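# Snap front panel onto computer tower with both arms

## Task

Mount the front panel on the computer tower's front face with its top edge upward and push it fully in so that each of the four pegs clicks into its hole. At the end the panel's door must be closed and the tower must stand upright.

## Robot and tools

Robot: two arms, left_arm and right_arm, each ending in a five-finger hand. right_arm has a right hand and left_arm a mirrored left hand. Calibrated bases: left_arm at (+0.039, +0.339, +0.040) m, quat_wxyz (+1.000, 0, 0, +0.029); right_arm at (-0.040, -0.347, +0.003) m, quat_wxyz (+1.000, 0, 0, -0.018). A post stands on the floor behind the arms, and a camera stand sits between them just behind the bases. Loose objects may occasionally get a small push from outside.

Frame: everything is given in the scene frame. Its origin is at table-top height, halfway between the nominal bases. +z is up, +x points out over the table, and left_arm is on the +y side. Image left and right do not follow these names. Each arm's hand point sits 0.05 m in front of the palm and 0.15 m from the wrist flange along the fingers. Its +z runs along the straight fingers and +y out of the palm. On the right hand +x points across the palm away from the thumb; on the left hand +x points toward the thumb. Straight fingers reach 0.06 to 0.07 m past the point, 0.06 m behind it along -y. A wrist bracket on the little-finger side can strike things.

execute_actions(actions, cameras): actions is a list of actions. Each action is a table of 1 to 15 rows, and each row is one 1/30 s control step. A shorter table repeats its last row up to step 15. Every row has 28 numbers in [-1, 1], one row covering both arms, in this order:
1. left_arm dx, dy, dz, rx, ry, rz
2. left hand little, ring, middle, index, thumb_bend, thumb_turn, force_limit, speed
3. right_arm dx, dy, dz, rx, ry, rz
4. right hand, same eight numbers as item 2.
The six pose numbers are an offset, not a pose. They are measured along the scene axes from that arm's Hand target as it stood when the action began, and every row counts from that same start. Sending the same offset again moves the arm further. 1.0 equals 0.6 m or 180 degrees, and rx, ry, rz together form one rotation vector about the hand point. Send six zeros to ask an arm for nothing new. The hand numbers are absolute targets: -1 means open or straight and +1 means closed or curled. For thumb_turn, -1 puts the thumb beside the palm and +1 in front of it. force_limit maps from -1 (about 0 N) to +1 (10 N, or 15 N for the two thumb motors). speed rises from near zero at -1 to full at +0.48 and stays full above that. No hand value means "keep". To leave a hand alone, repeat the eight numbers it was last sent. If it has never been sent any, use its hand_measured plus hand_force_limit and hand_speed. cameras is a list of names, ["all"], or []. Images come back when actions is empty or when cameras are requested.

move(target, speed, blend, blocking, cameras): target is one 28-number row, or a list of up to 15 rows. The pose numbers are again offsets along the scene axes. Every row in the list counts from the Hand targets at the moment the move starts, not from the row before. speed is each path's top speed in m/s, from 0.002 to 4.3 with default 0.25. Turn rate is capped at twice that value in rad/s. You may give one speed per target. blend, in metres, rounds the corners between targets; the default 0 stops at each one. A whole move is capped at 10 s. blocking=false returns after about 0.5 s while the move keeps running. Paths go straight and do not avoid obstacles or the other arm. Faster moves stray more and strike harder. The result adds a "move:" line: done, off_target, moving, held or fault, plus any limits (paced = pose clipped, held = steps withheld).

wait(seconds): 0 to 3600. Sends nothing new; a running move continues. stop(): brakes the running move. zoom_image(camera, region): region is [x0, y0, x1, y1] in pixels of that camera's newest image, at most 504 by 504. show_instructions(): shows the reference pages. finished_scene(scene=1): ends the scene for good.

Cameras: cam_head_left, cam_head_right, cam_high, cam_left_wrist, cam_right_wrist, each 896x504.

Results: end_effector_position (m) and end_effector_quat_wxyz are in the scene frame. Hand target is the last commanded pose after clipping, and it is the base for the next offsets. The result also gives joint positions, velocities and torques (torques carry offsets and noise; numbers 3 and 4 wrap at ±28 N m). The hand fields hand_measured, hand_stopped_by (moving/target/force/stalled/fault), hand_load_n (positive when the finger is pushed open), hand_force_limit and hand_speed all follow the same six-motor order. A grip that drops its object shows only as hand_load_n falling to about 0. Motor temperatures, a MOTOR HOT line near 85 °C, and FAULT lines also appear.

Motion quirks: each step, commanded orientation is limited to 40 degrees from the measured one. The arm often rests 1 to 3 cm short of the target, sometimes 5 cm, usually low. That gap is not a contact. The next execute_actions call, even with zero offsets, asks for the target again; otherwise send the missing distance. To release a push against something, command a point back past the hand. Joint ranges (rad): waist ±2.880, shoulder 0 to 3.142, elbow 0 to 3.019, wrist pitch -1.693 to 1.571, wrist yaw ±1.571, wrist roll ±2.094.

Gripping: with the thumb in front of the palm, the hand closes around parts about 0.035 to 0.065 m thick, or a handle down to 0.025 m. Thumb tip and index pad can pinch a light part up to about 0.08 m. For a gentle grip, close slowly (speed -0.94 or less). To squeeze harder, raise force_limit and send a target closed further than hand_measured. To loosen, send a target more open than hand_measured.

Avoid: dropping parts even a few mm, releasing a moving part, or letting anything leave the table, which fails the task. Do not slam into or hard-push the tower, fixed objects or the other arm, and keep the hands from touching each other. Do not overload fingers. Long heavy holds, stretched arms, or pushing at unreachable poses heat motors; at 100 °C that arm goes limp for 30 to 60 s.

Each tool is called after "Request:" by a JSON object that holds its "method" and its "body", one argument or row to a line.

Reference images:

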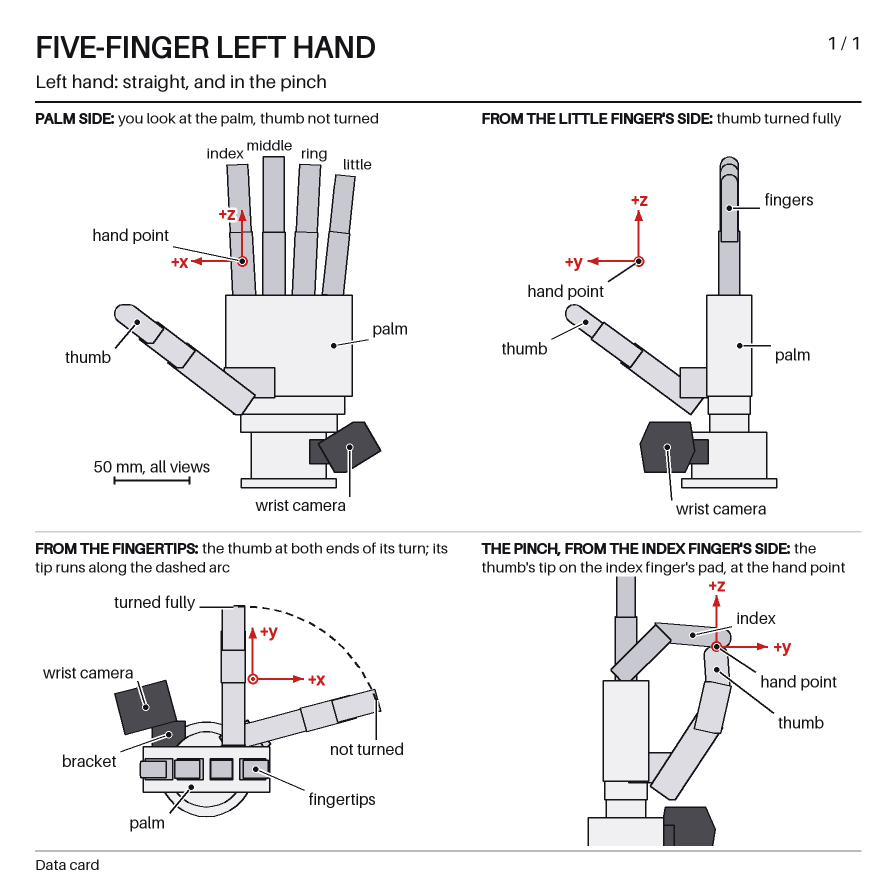

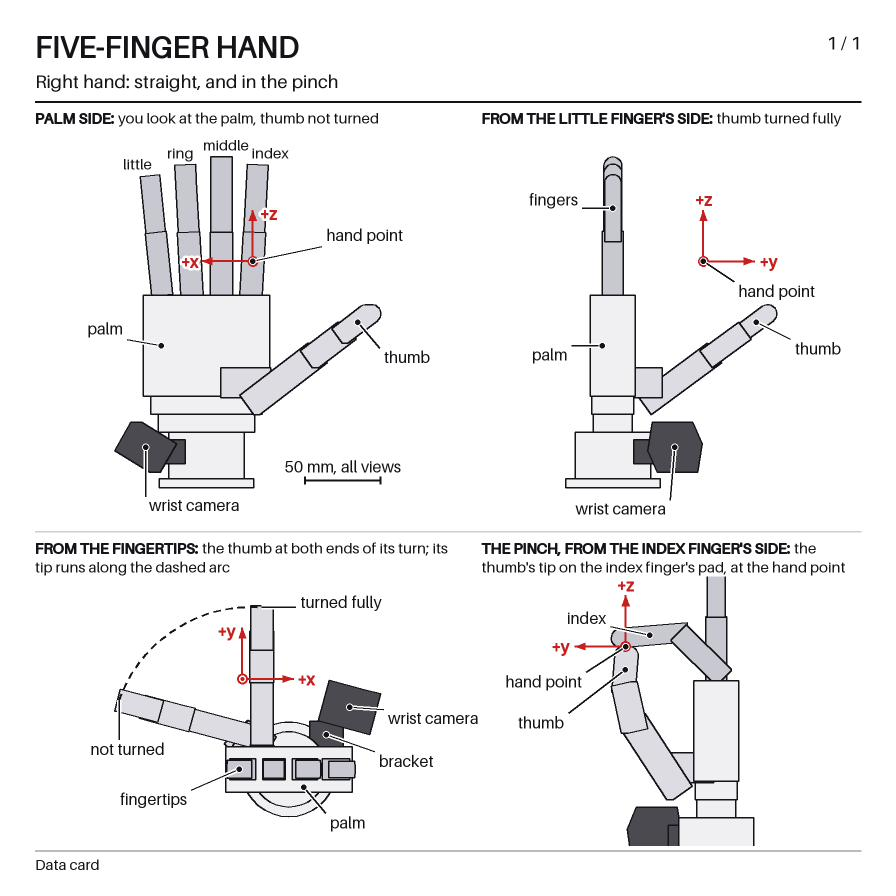

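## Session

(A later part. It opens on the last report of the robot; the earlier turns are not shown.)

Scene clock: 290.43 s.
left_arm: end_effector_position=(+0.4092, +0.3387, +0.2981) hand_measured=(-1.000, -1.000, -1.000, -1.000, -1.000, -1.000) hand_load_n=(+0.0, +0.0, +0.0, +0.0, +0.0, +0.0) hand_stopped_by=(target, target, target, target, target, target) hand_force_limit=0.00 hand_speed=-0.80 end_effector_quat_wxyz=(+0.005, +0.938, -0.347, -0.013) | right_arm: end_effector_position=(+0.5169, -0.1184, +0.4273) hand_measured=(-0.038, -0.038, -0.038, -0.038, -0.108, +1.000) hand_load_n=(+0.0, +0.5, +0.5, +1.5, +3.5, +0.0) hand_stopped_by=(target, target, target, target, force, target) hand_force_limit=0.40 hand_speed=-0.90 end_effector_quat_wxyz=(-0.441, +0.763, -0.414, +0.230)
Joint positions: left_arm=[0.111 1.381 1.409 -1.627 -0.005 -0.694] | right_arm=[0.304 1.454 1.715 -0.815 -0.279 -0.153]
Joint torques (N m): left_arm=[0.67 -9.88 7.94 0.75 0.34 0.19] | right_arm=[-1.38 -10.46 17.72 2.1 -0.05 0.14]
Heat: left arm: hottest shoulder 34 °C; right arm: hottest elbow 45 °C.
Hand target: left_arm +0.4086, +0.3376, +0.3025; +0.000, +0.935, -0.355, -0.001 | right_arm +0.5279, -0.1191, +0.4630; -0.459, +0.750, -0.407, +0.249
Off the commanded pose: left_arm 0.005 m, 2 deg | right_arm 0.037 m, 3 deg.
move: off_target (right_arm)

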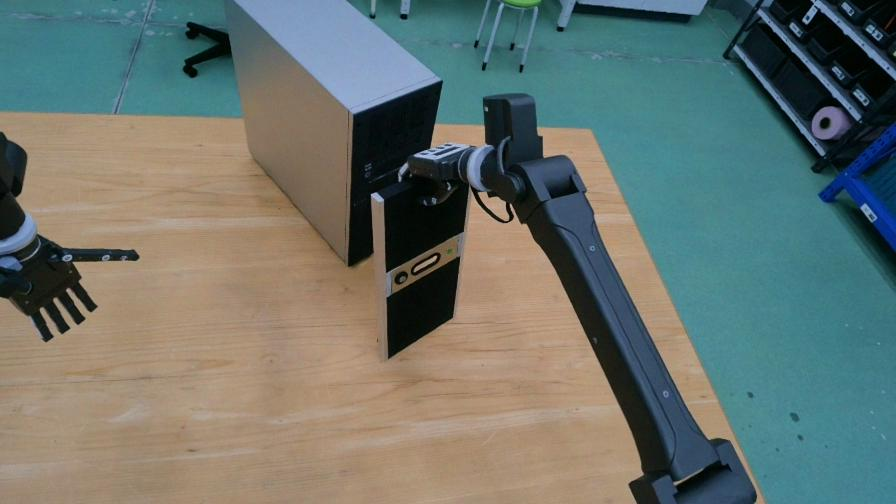

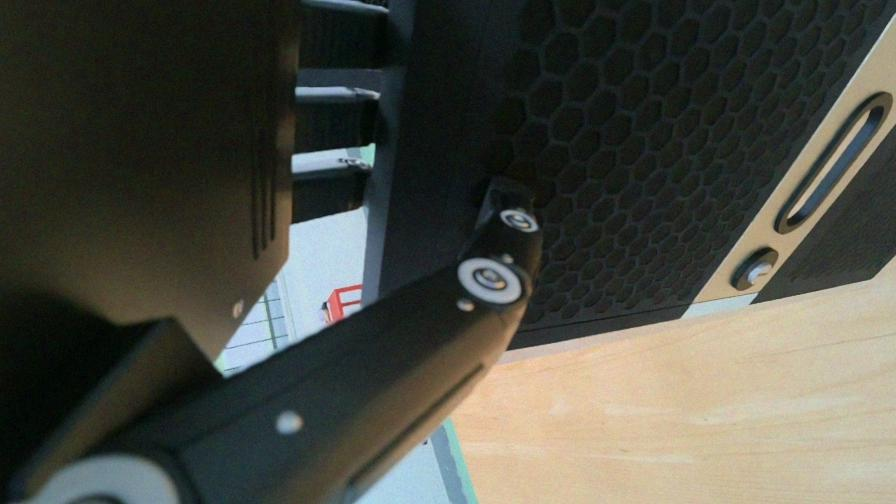

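Request:
{"method": "move", "body": {
  "target": [0,0,0,0,0,0,-1,-1,-1,-1,-1,-1,0,-0.8,0,0,0,0,0,0,-0.037,-0.037,-0.037,-0.037,0.45,1,0.5,-0.9],
  "speed": 0.05,
  "cameras": ["cam_right_wrist","cam_head_left","cam_high","cam_left_wrist"]
}}

Scene clock: 292.13 s.
left_arm: end_effector_position=(+0.4092, +0.3387, +0.2981) hand_measured=(-1.000, -1.000, -1.000, -1.000, -1.000, -1.000) hand_load_n=(+0.0, +0.0, +0.0, +0.0, +0.0, +0.0) hand_stopped_by=(target, target, target, target, target, target) hand_force_limit=0.00 hand_speed=-0.80 end_effector_quat_wxyz=(+0.005, +0.938, -0.347, -0.013) | right_arm: end_effector_position=(+0.5169, -0.1184, +0.4271) hand_measured=(-0.038, -0.038, -0.038, -0.038, -0.020, +1.000) hand_load_n=(+0.5, +0.5, +1.5, +3.0, +11.0, +0.5) hand_stopped_by=(target, target, target, target, force, target) hand_force_limit=0.50 hand_speed=-0.90 end_effector_quat_wxyz=(-0.440, +0.763, -0.414, +0.230)
Joint positions: left_arm=[0.111 1.381 1.409 -1.627 -0.005 -0.694] | right_arm=[0.304 1.455 1.715 -0.816 -0.279 -0.153]
Joint torques (N m): left_arm=[0.67 -9.99 7.9 0.76 0.34 0.18] | right_arm=[-1.14 -11.16 17.84 1.88 -0.06 0.1]
Heat: left arm: hottest shoulder 34 °C; right arm: hottest elbow 45 °C.
Hand target: left_arm +0.4086, +0.3376, +0.3025; +0.000, +0.935, -0.355, -0.001 | right_arm +0.5280, -0.1190, +0.4630; -0.459, +0.750, -0.407, +0.249
Off the commanded pose: left_arm 0.005 m, 2 deg | right_arm 0.038 m, 3 deg.
move: done
Images, in order (width x height): cam_head_left 896x504, cam_high 896x504, cam_left_wrist 896x504, cam_right_wrist 896x504.

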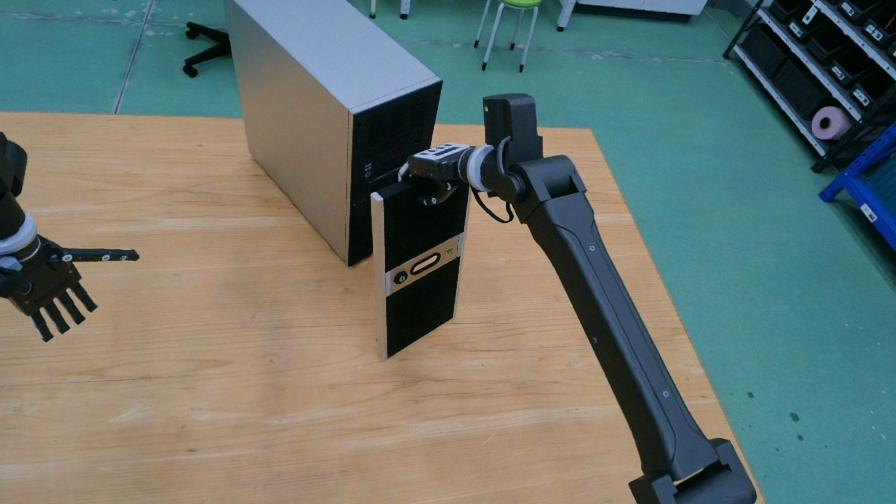

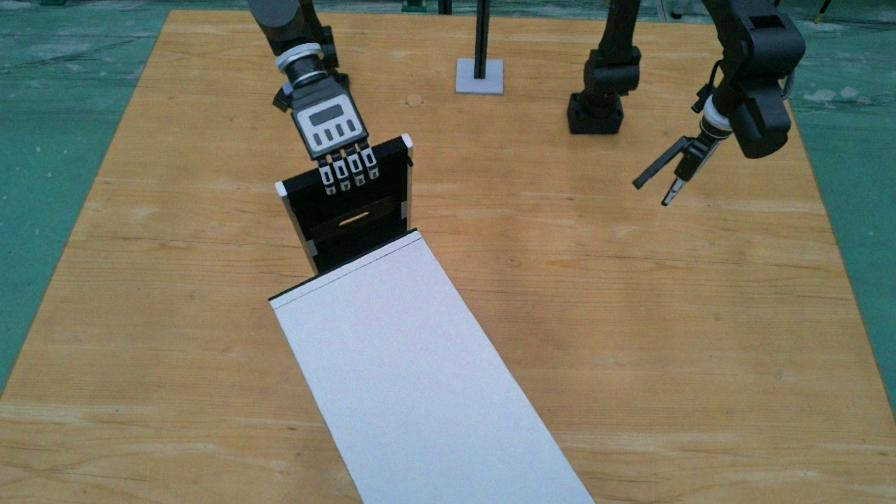

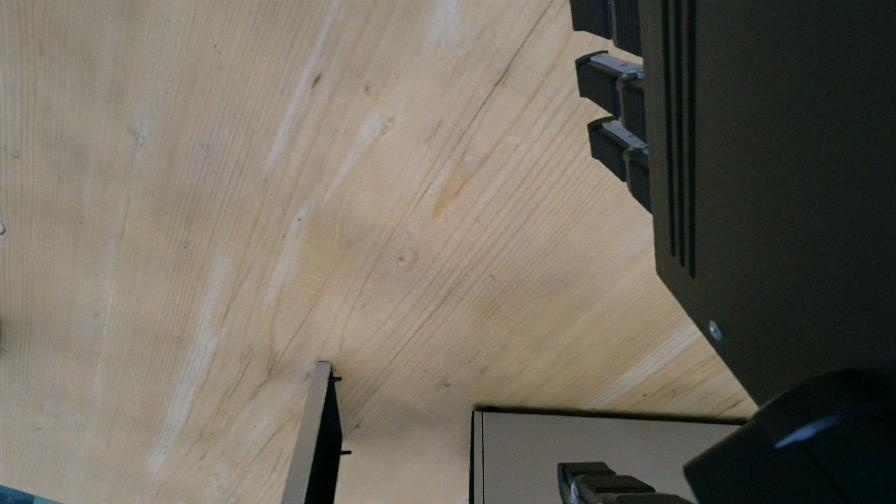

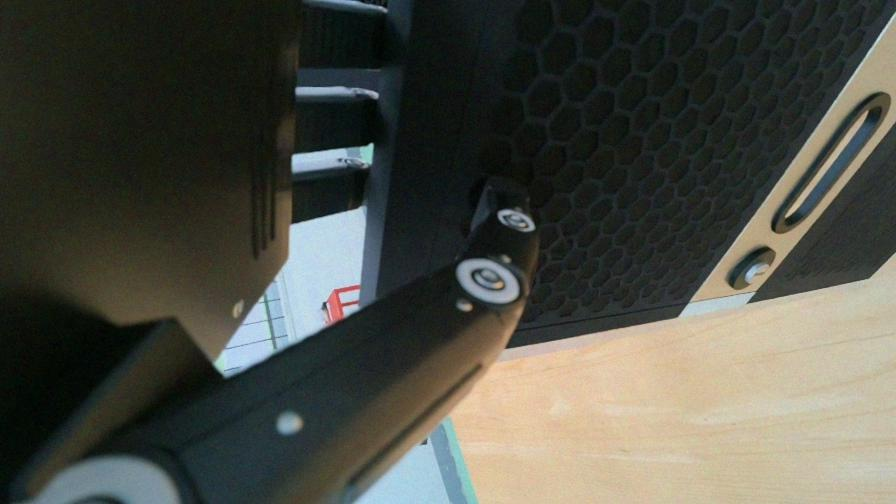

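Request:
{"method": "zoom_image", "body": {
  "camera": "cam_head_left",
  "region": [330, 70, 500, 380]
}}

Request:
{"method": "zoom_image", "body": {
  "camera": "cam_high",
  "region": [240, 100, 460, 320]
}}

Scaled by 1.626.

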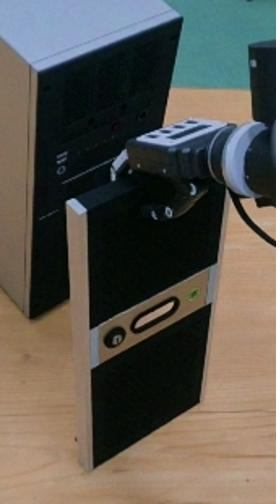

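Scaled by 2.291.

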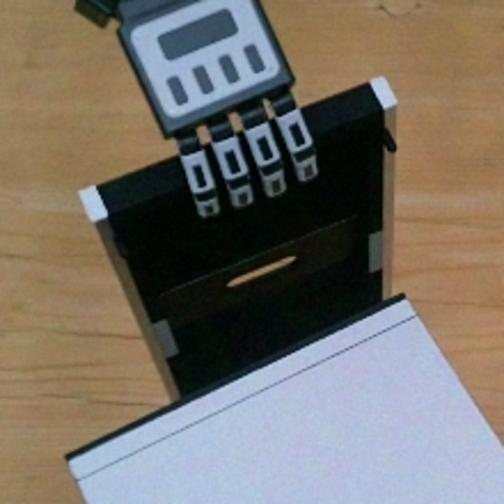

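Request:
{"method": "move", "body": {
  "target": [0,0,0,0,0,0,-1,-1,-1,-1,-1,-1,0,-0.8,0.088,-0.083,0.03,0.0208,-0.0303,0.0166,-0.037,-0.037,-0.037,-0.037,0.45,1,0.5,-0.9],
  "speed": 0.05,
  "cameras": ["all"]
}}

Scene clock: 302.80 s.
left_arm: end_effector_position=(+0.4092, +0.3387, +0.2981) hand_measured=(-1.000, -1.000, -1.000, -1.000, -1.000, -1.000) hand_load_n=(+0.0, +0.0, +0.0, +0.0, +0.0, +0.0) hand_stopped_by=(target, target, target, target, target, target) hand_force_limit=0.00 hand_speed=-0.80 end_effector_quat_wxyz=(+0.005, +0.938, -0.347, -0.013) | right_arm: end_effector_position=(+0.5654, -0.1677, +0.4366) hand_measured=(-0.038, -0.038, -0.038, -0.038, -0.020, +1.000) hand_load_n=(+0.5, +0.5, +1.0, +3.0, +10.5, +1.0) hand_stopped_by=(target, target, target, target, force, target) hand_force_limit=0.50 hand_speed=-0.90 end_effector_quat_wxyz=(-0.486, +0.746, -0.396, +0.224)
Joint positions: left_arm=[0.111 1.381 1.409 -1.627 -0.005 -0.694] | right_arm=[0.157 1.531 1.778 -0.75 -0.474 -0.189]
Joint torques (N m): left_arm=[0.5 -10.05 7.9 0.72 0.34 0.18] | right_arm=[-0.5 -12.45 17.98 3.22 -0.26 0]
Heat: left arm: hottest shoulder 34 °C; right arm: hottest elbow 46 °C.
Hand target: left_arm +0.4086, +0.3376, +0.3025; +0.000, +0.935, -0.355, -0.001 | right_arm +0.5807, -0.1689, +0.4810; -0.508, +0.732, -0.373, +0.258
Off the commanded pose: left_arm 0.005 m, 2 deg | right_arm 0.047 m, 6 deg.
move: off_target (right_arm)

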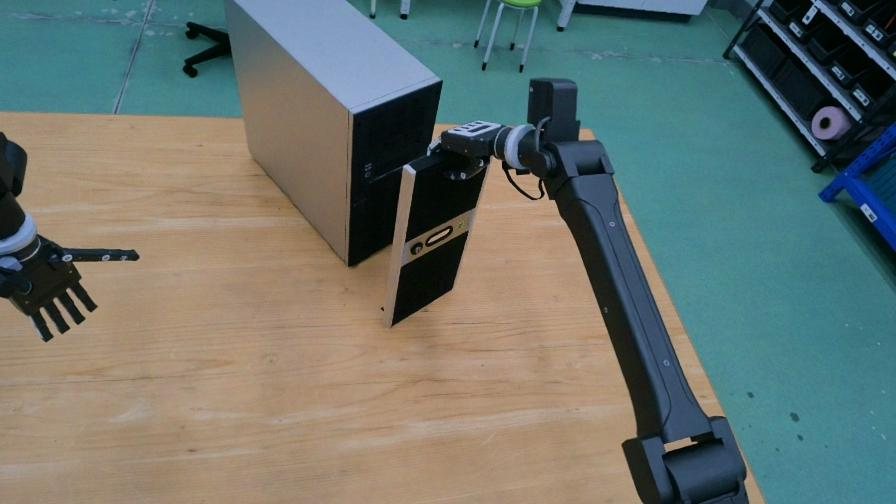

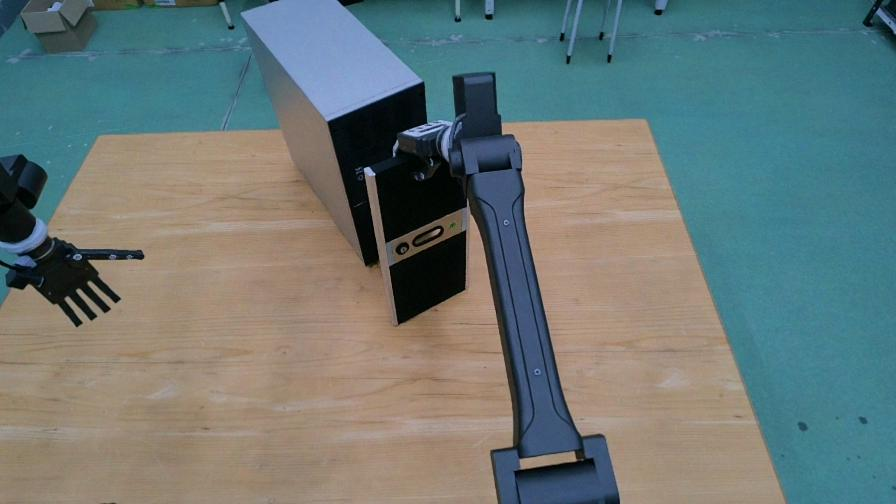

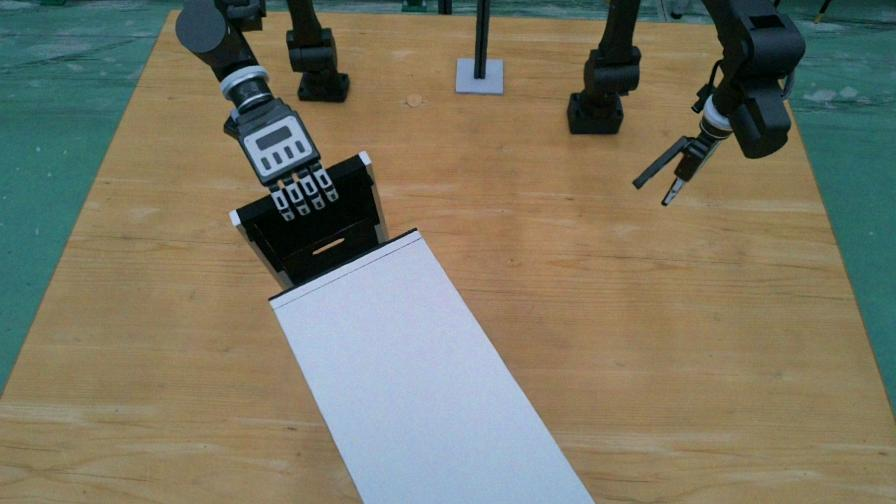

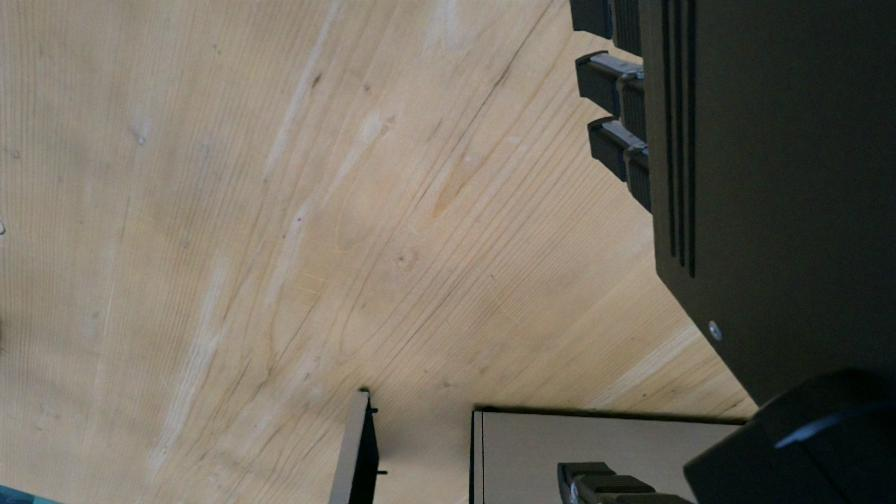

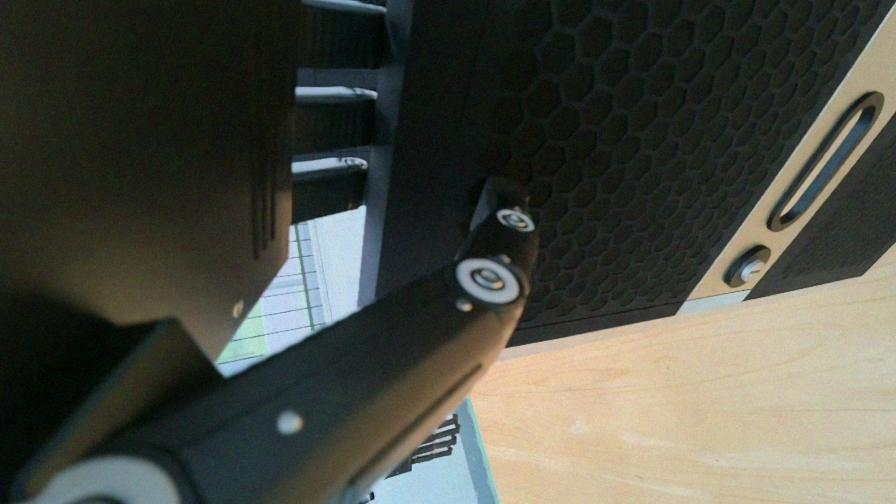

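Request:
{"method": "zoom_image", "body": {
  "camera": "cam_high",
  "region": [200, 120, 440, 320]
}}

Request:
{"method": "zoom_image", "body": {
  "camera": "cam_head_left",
  "region": [330, 70, 510, 340]
}}

Request:
{"method": "zoom_image", "body": {
  "camera": "cam_left_wrist",
  "region": [280, 360, 560, 504]
}}

Scaled by 2.100.

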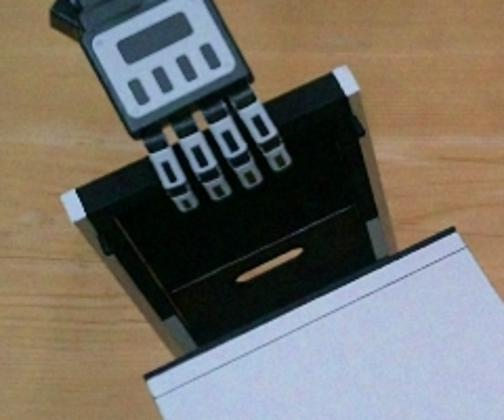

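Scaled by 1.867.

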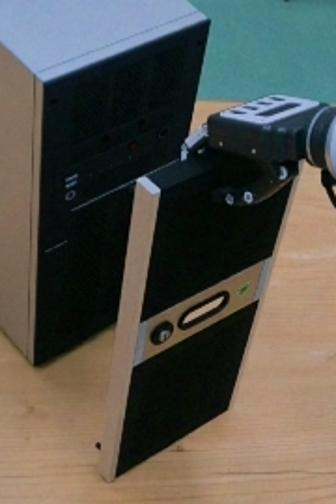

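Scaled by 1.800.

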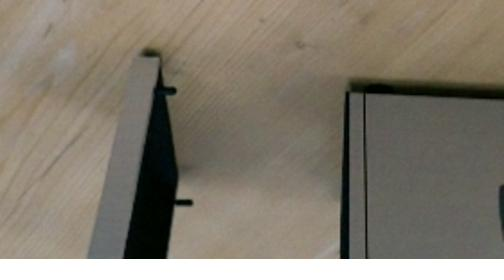

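Request:
{"method": "move", "body": {
  "target": [0,0,0,0,0,0,-1,-1,-1,-1,-1,-1,0,-0.8,0.072,0.0423,0,-0.0072,-0.0176,-0.0056,-0.037,-0.037,-0.037,-0.037,0.45,1,0.5,-0.9],
  "speed": 0.05,
  "cameras": ["all"]
}}

Request:
{"method": "zoom_image", "body": {
  "camera": "cam_high",
  "region": [200, 120, 440, 320]
}}

Request:
{"method": "zoom_image", "body": {
  "camera": "cam_left_wrist",
  "region": [280, 360, 560, 504]
}}

Scene clock: 310.87 s.
left_arm: end_effector_position=(+0.4092, +0.3387, +0.2981) hand_measured=(-1.000, -1.000, -1.000, -1.000, -1.000, -1.000) hand_load_n=(-0.5, +0.0, +0.0, +0.0, +0.0, +0.0) hand_stopped_by=(target, target, target, target, target, target) hand_force_limit=0.00 hand_speed=-0.80 end_effector_quat_wxyz=(+0.005, +0.938, -0.347, -0.013) | right_arm: end_effector_position=(+0.6113, -0.1512, +0.4316) hand_measured=(-0.038, -0.038, -0.038, -0.038, -0.020, +1.000) hand_load_n=(+0.5, +0.5, +1.5, +3.0, +10.5, +1.0) hand_stopped_by=(target, target, target, target, force, target) hand_force_limit=0.50 hand_speed=-0.90 end_effector_quat_wxyz=(-0.482, +0.743, -0.390, +0.254)
Joint positions: left_arm=[0.111 1.381 1.409 -1.627 -0.005 -0.694] | right_arm=[0.191 1.629 1.869 -0.7 -0.407 -0.195]
Joint torques (N m): left_arm=[0.67 -9.99 7.92 0.75 0.33 0.18] | right_arm=[0.21 -14.33 18.52 3.28 -0.09 0.03]
Motor temperatures (°C): left_arm=[29 34 32 27 29 27] | right_arm=[30 33 50 28 29 27]
Heat: left arm: hottest shoulder 34 °C; right arm: hottest elbow 50 °C.
Hand target: left_arm +0.4086, +0.3376, +0.3025; +0.000, +0.935, -0.355, -0.001 | right_arm +0.6239, -0.1436, +0.4811; -0.508, +0.727, -0.362, +0.287
Off the commanded pose: left_arm 0.005 m, 2 deg | right_arm 0.052 m, 6 deg.
move: off_target (right_arm)

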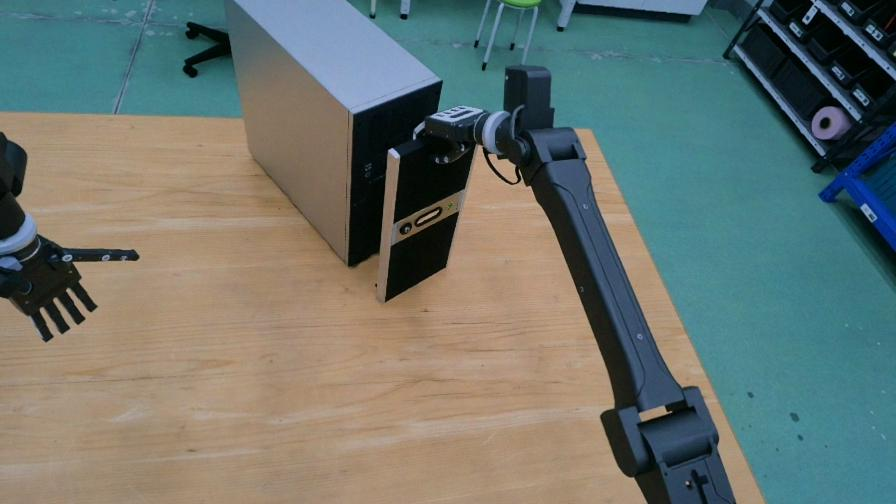

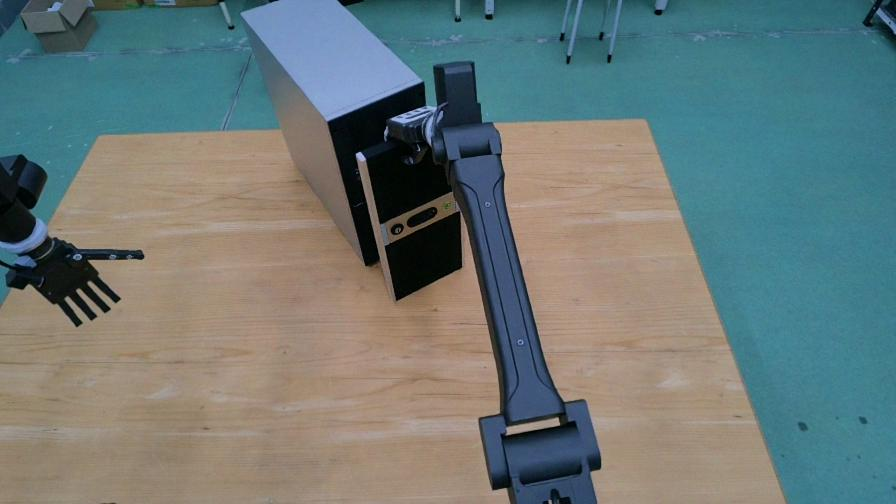

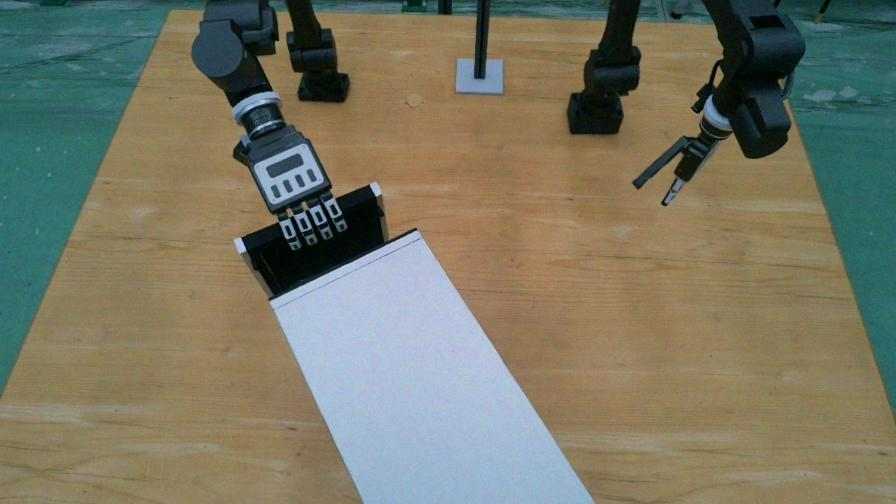

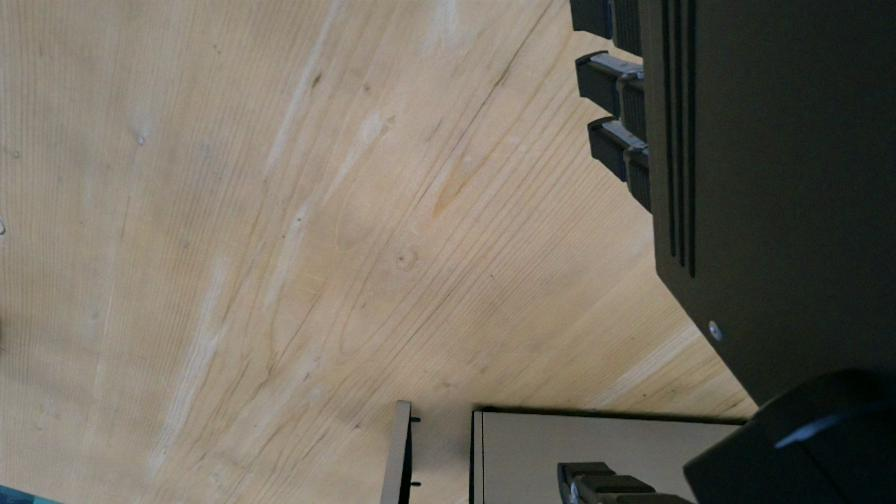

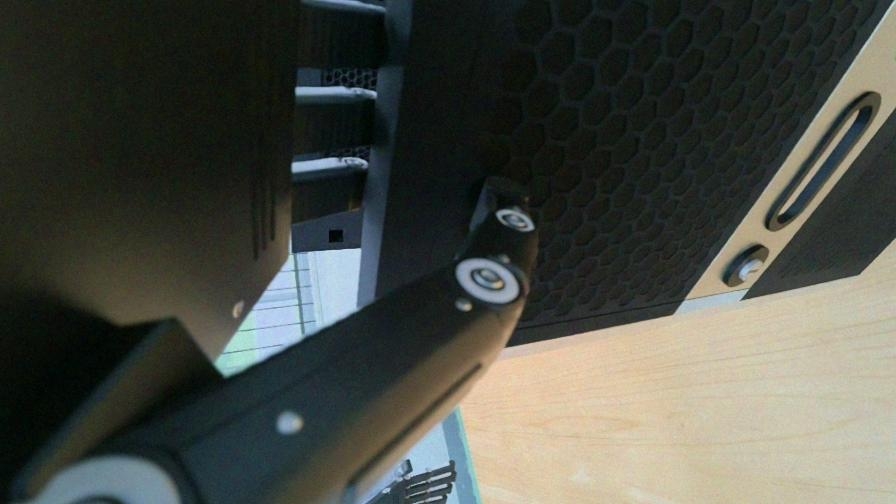

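Scaled by 2.100.

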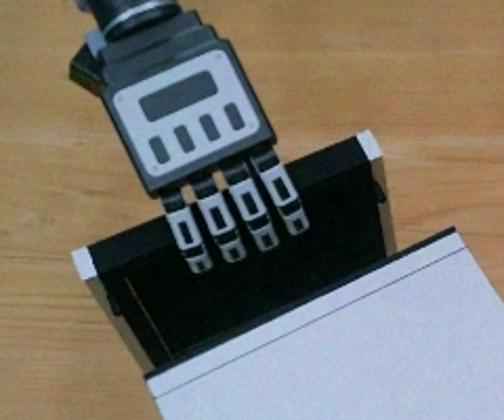

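Scaled by 1.800.

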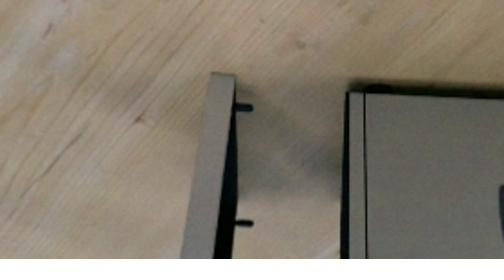

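Request:
{"method": "zoom_image", "body": {
  "camera": "cam_head_left",
  "region": [340, 70, 500, 310]
}}

Request:
{"method": "zoom_image", "body": {
  "camera": "cam_right_wrist",
  "region": [270, 0, 400, 310]
}}

Scaled by 2.100.

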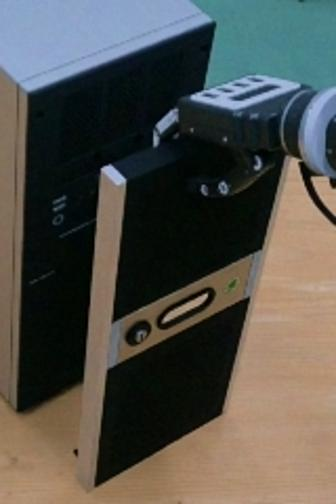

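Scaled by 1.626.

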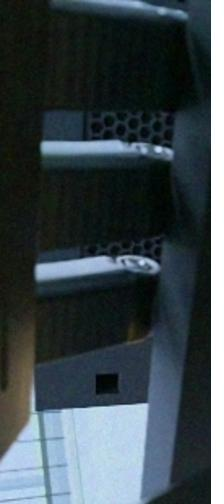

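Request:
{"method": "move", "body": {
  "target": [0,0,0,0,0,0,-1,-1,-1,-1,-1,-1,0,-0.8,0.043,0.0254,0.04,0,0,0.0083,-0.037,-0.037,-0.037,-0.037,0.45,1,0.5,-0.9],
  "speed": 0.05,
  "cameras": ["all"]
}}

Request:
{"method": "zoom_image", "body": {
  "camera": "cam_high",
  "region": [200, 120, 440, 320]
}}

Request:
{"method": "zoom_image", "body": {
  "camera": "cam_left_wrist",
  "region": [280, 360, 560, 504]
}}

Request:
{"method": "zoom_image", "body": {
  "camera": "cam_right_wrist",
  "region": [270, 0, 570, 360]
}}

Scene clock: 324.57 s.
left_arm: end_effector_position=(+0.4092, +0.3387, +0.2981) hand_measured=(-1.000, -1.000, -1.000, -1.000, -1.000, -1.000) hand_load_n=(+0.0, +0.0, +0.0, +0.0, +0.0, +0.0) hand_stopped_by=(target, target, target, target, target, target) hand_force_limit=0.00 hand_speed=-0.80 end_effector_quat_wxyz=(+0.005, +0.938, -0.347, -0.013) | right_arm: end_effector_position=(+0.6445, -0.1363, +0.4510) hand_measured=(-0.038, -0.038, -0.038, -0.038, -0.020, +1.000) hand_load_n=(+0.5, +1.5, +1.5, +3.0, +4.5, +1.0) hand_stopped_by=(target, target, target, target, force, target) hand_force_limit=0.50 hand_speed=-0.90 end_effector_quat_wxyz=(-0.485, +0.747, -0.381, +0.250)
Joint positions: left_arm=[0.111 1.381 1.409 -1.627 -0.005 -0.694] | right_arm=[0.202 1.755 2.086 -0.789 -0.416 -0.201]
Joint torques (N m): left_arm=[0.56 -9.99 7.91 0.75 0.34 0.18] | right_arm=[0.09 -15.97 18.97 2.4 -0.23 0.01]
Motor temperatures (°C): left_arm=[29 34 32 27 29 27] | right_arm=[30 33 55 28 29 27]
Heat: left arm: hottest shoulder 34 °C; right arm: hottest elbow 55 °C.
Hand target: left_arm +0.4086, +0.3376, +0.3025; +0.000, +0.935, -0.355, -0.001 | right_arm +0.6497, -0.1282, +0.5051; -0.512, +0.732, -0.352, +0.281
Off the commanded pose: left_arm 0.005 m, 2 deg | right_arm 0.055 m, 6 deg.
move: off_target (right_arm)

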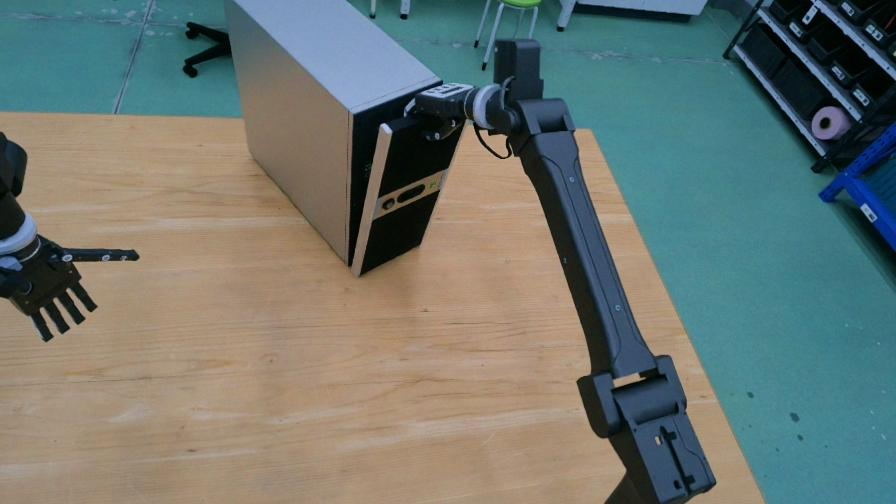

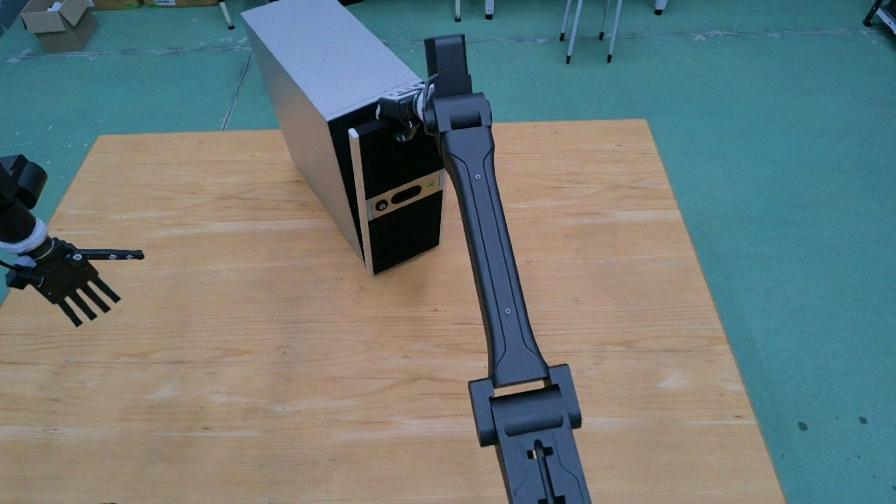

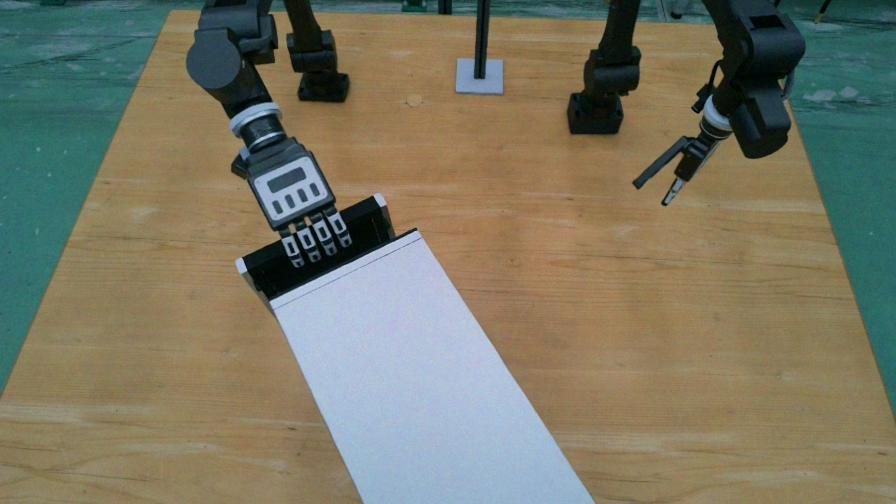

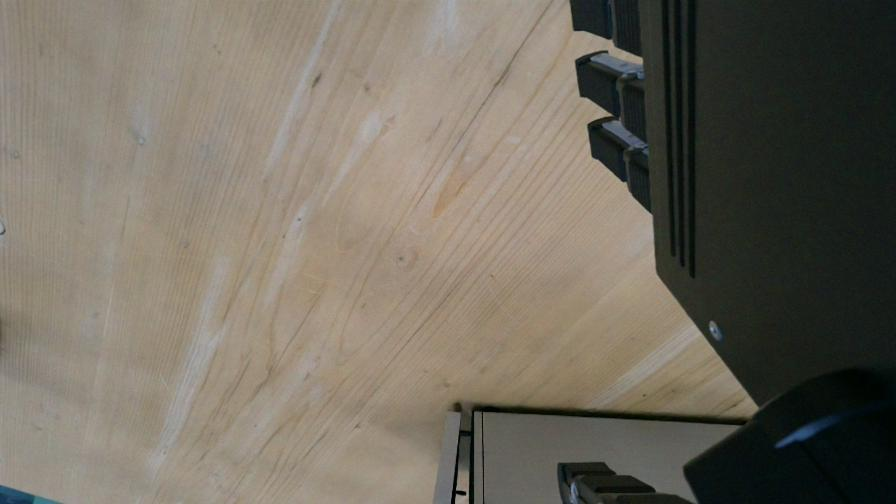

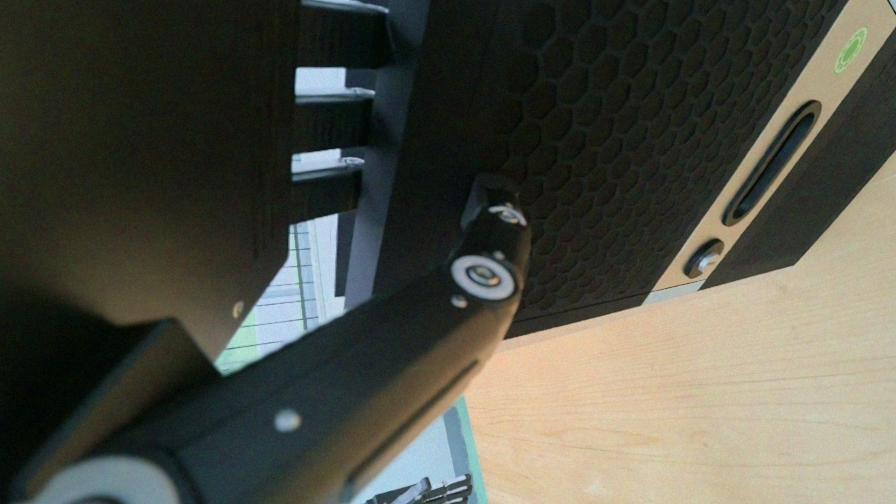

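Scaled by 2.100.

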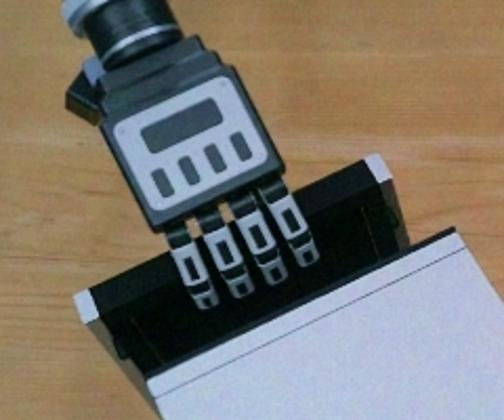

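Scaled by 1.800.

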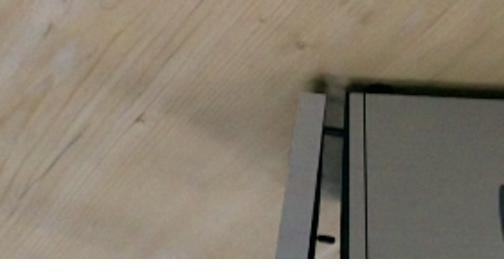

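Scaled by 1.400.

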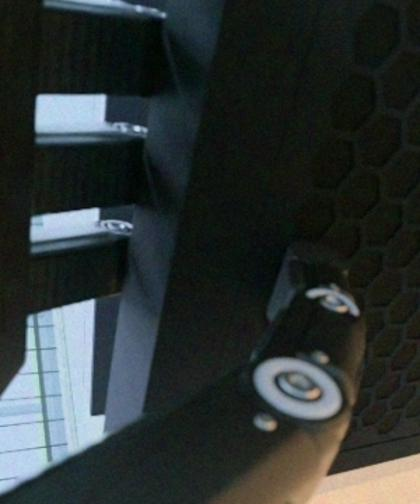

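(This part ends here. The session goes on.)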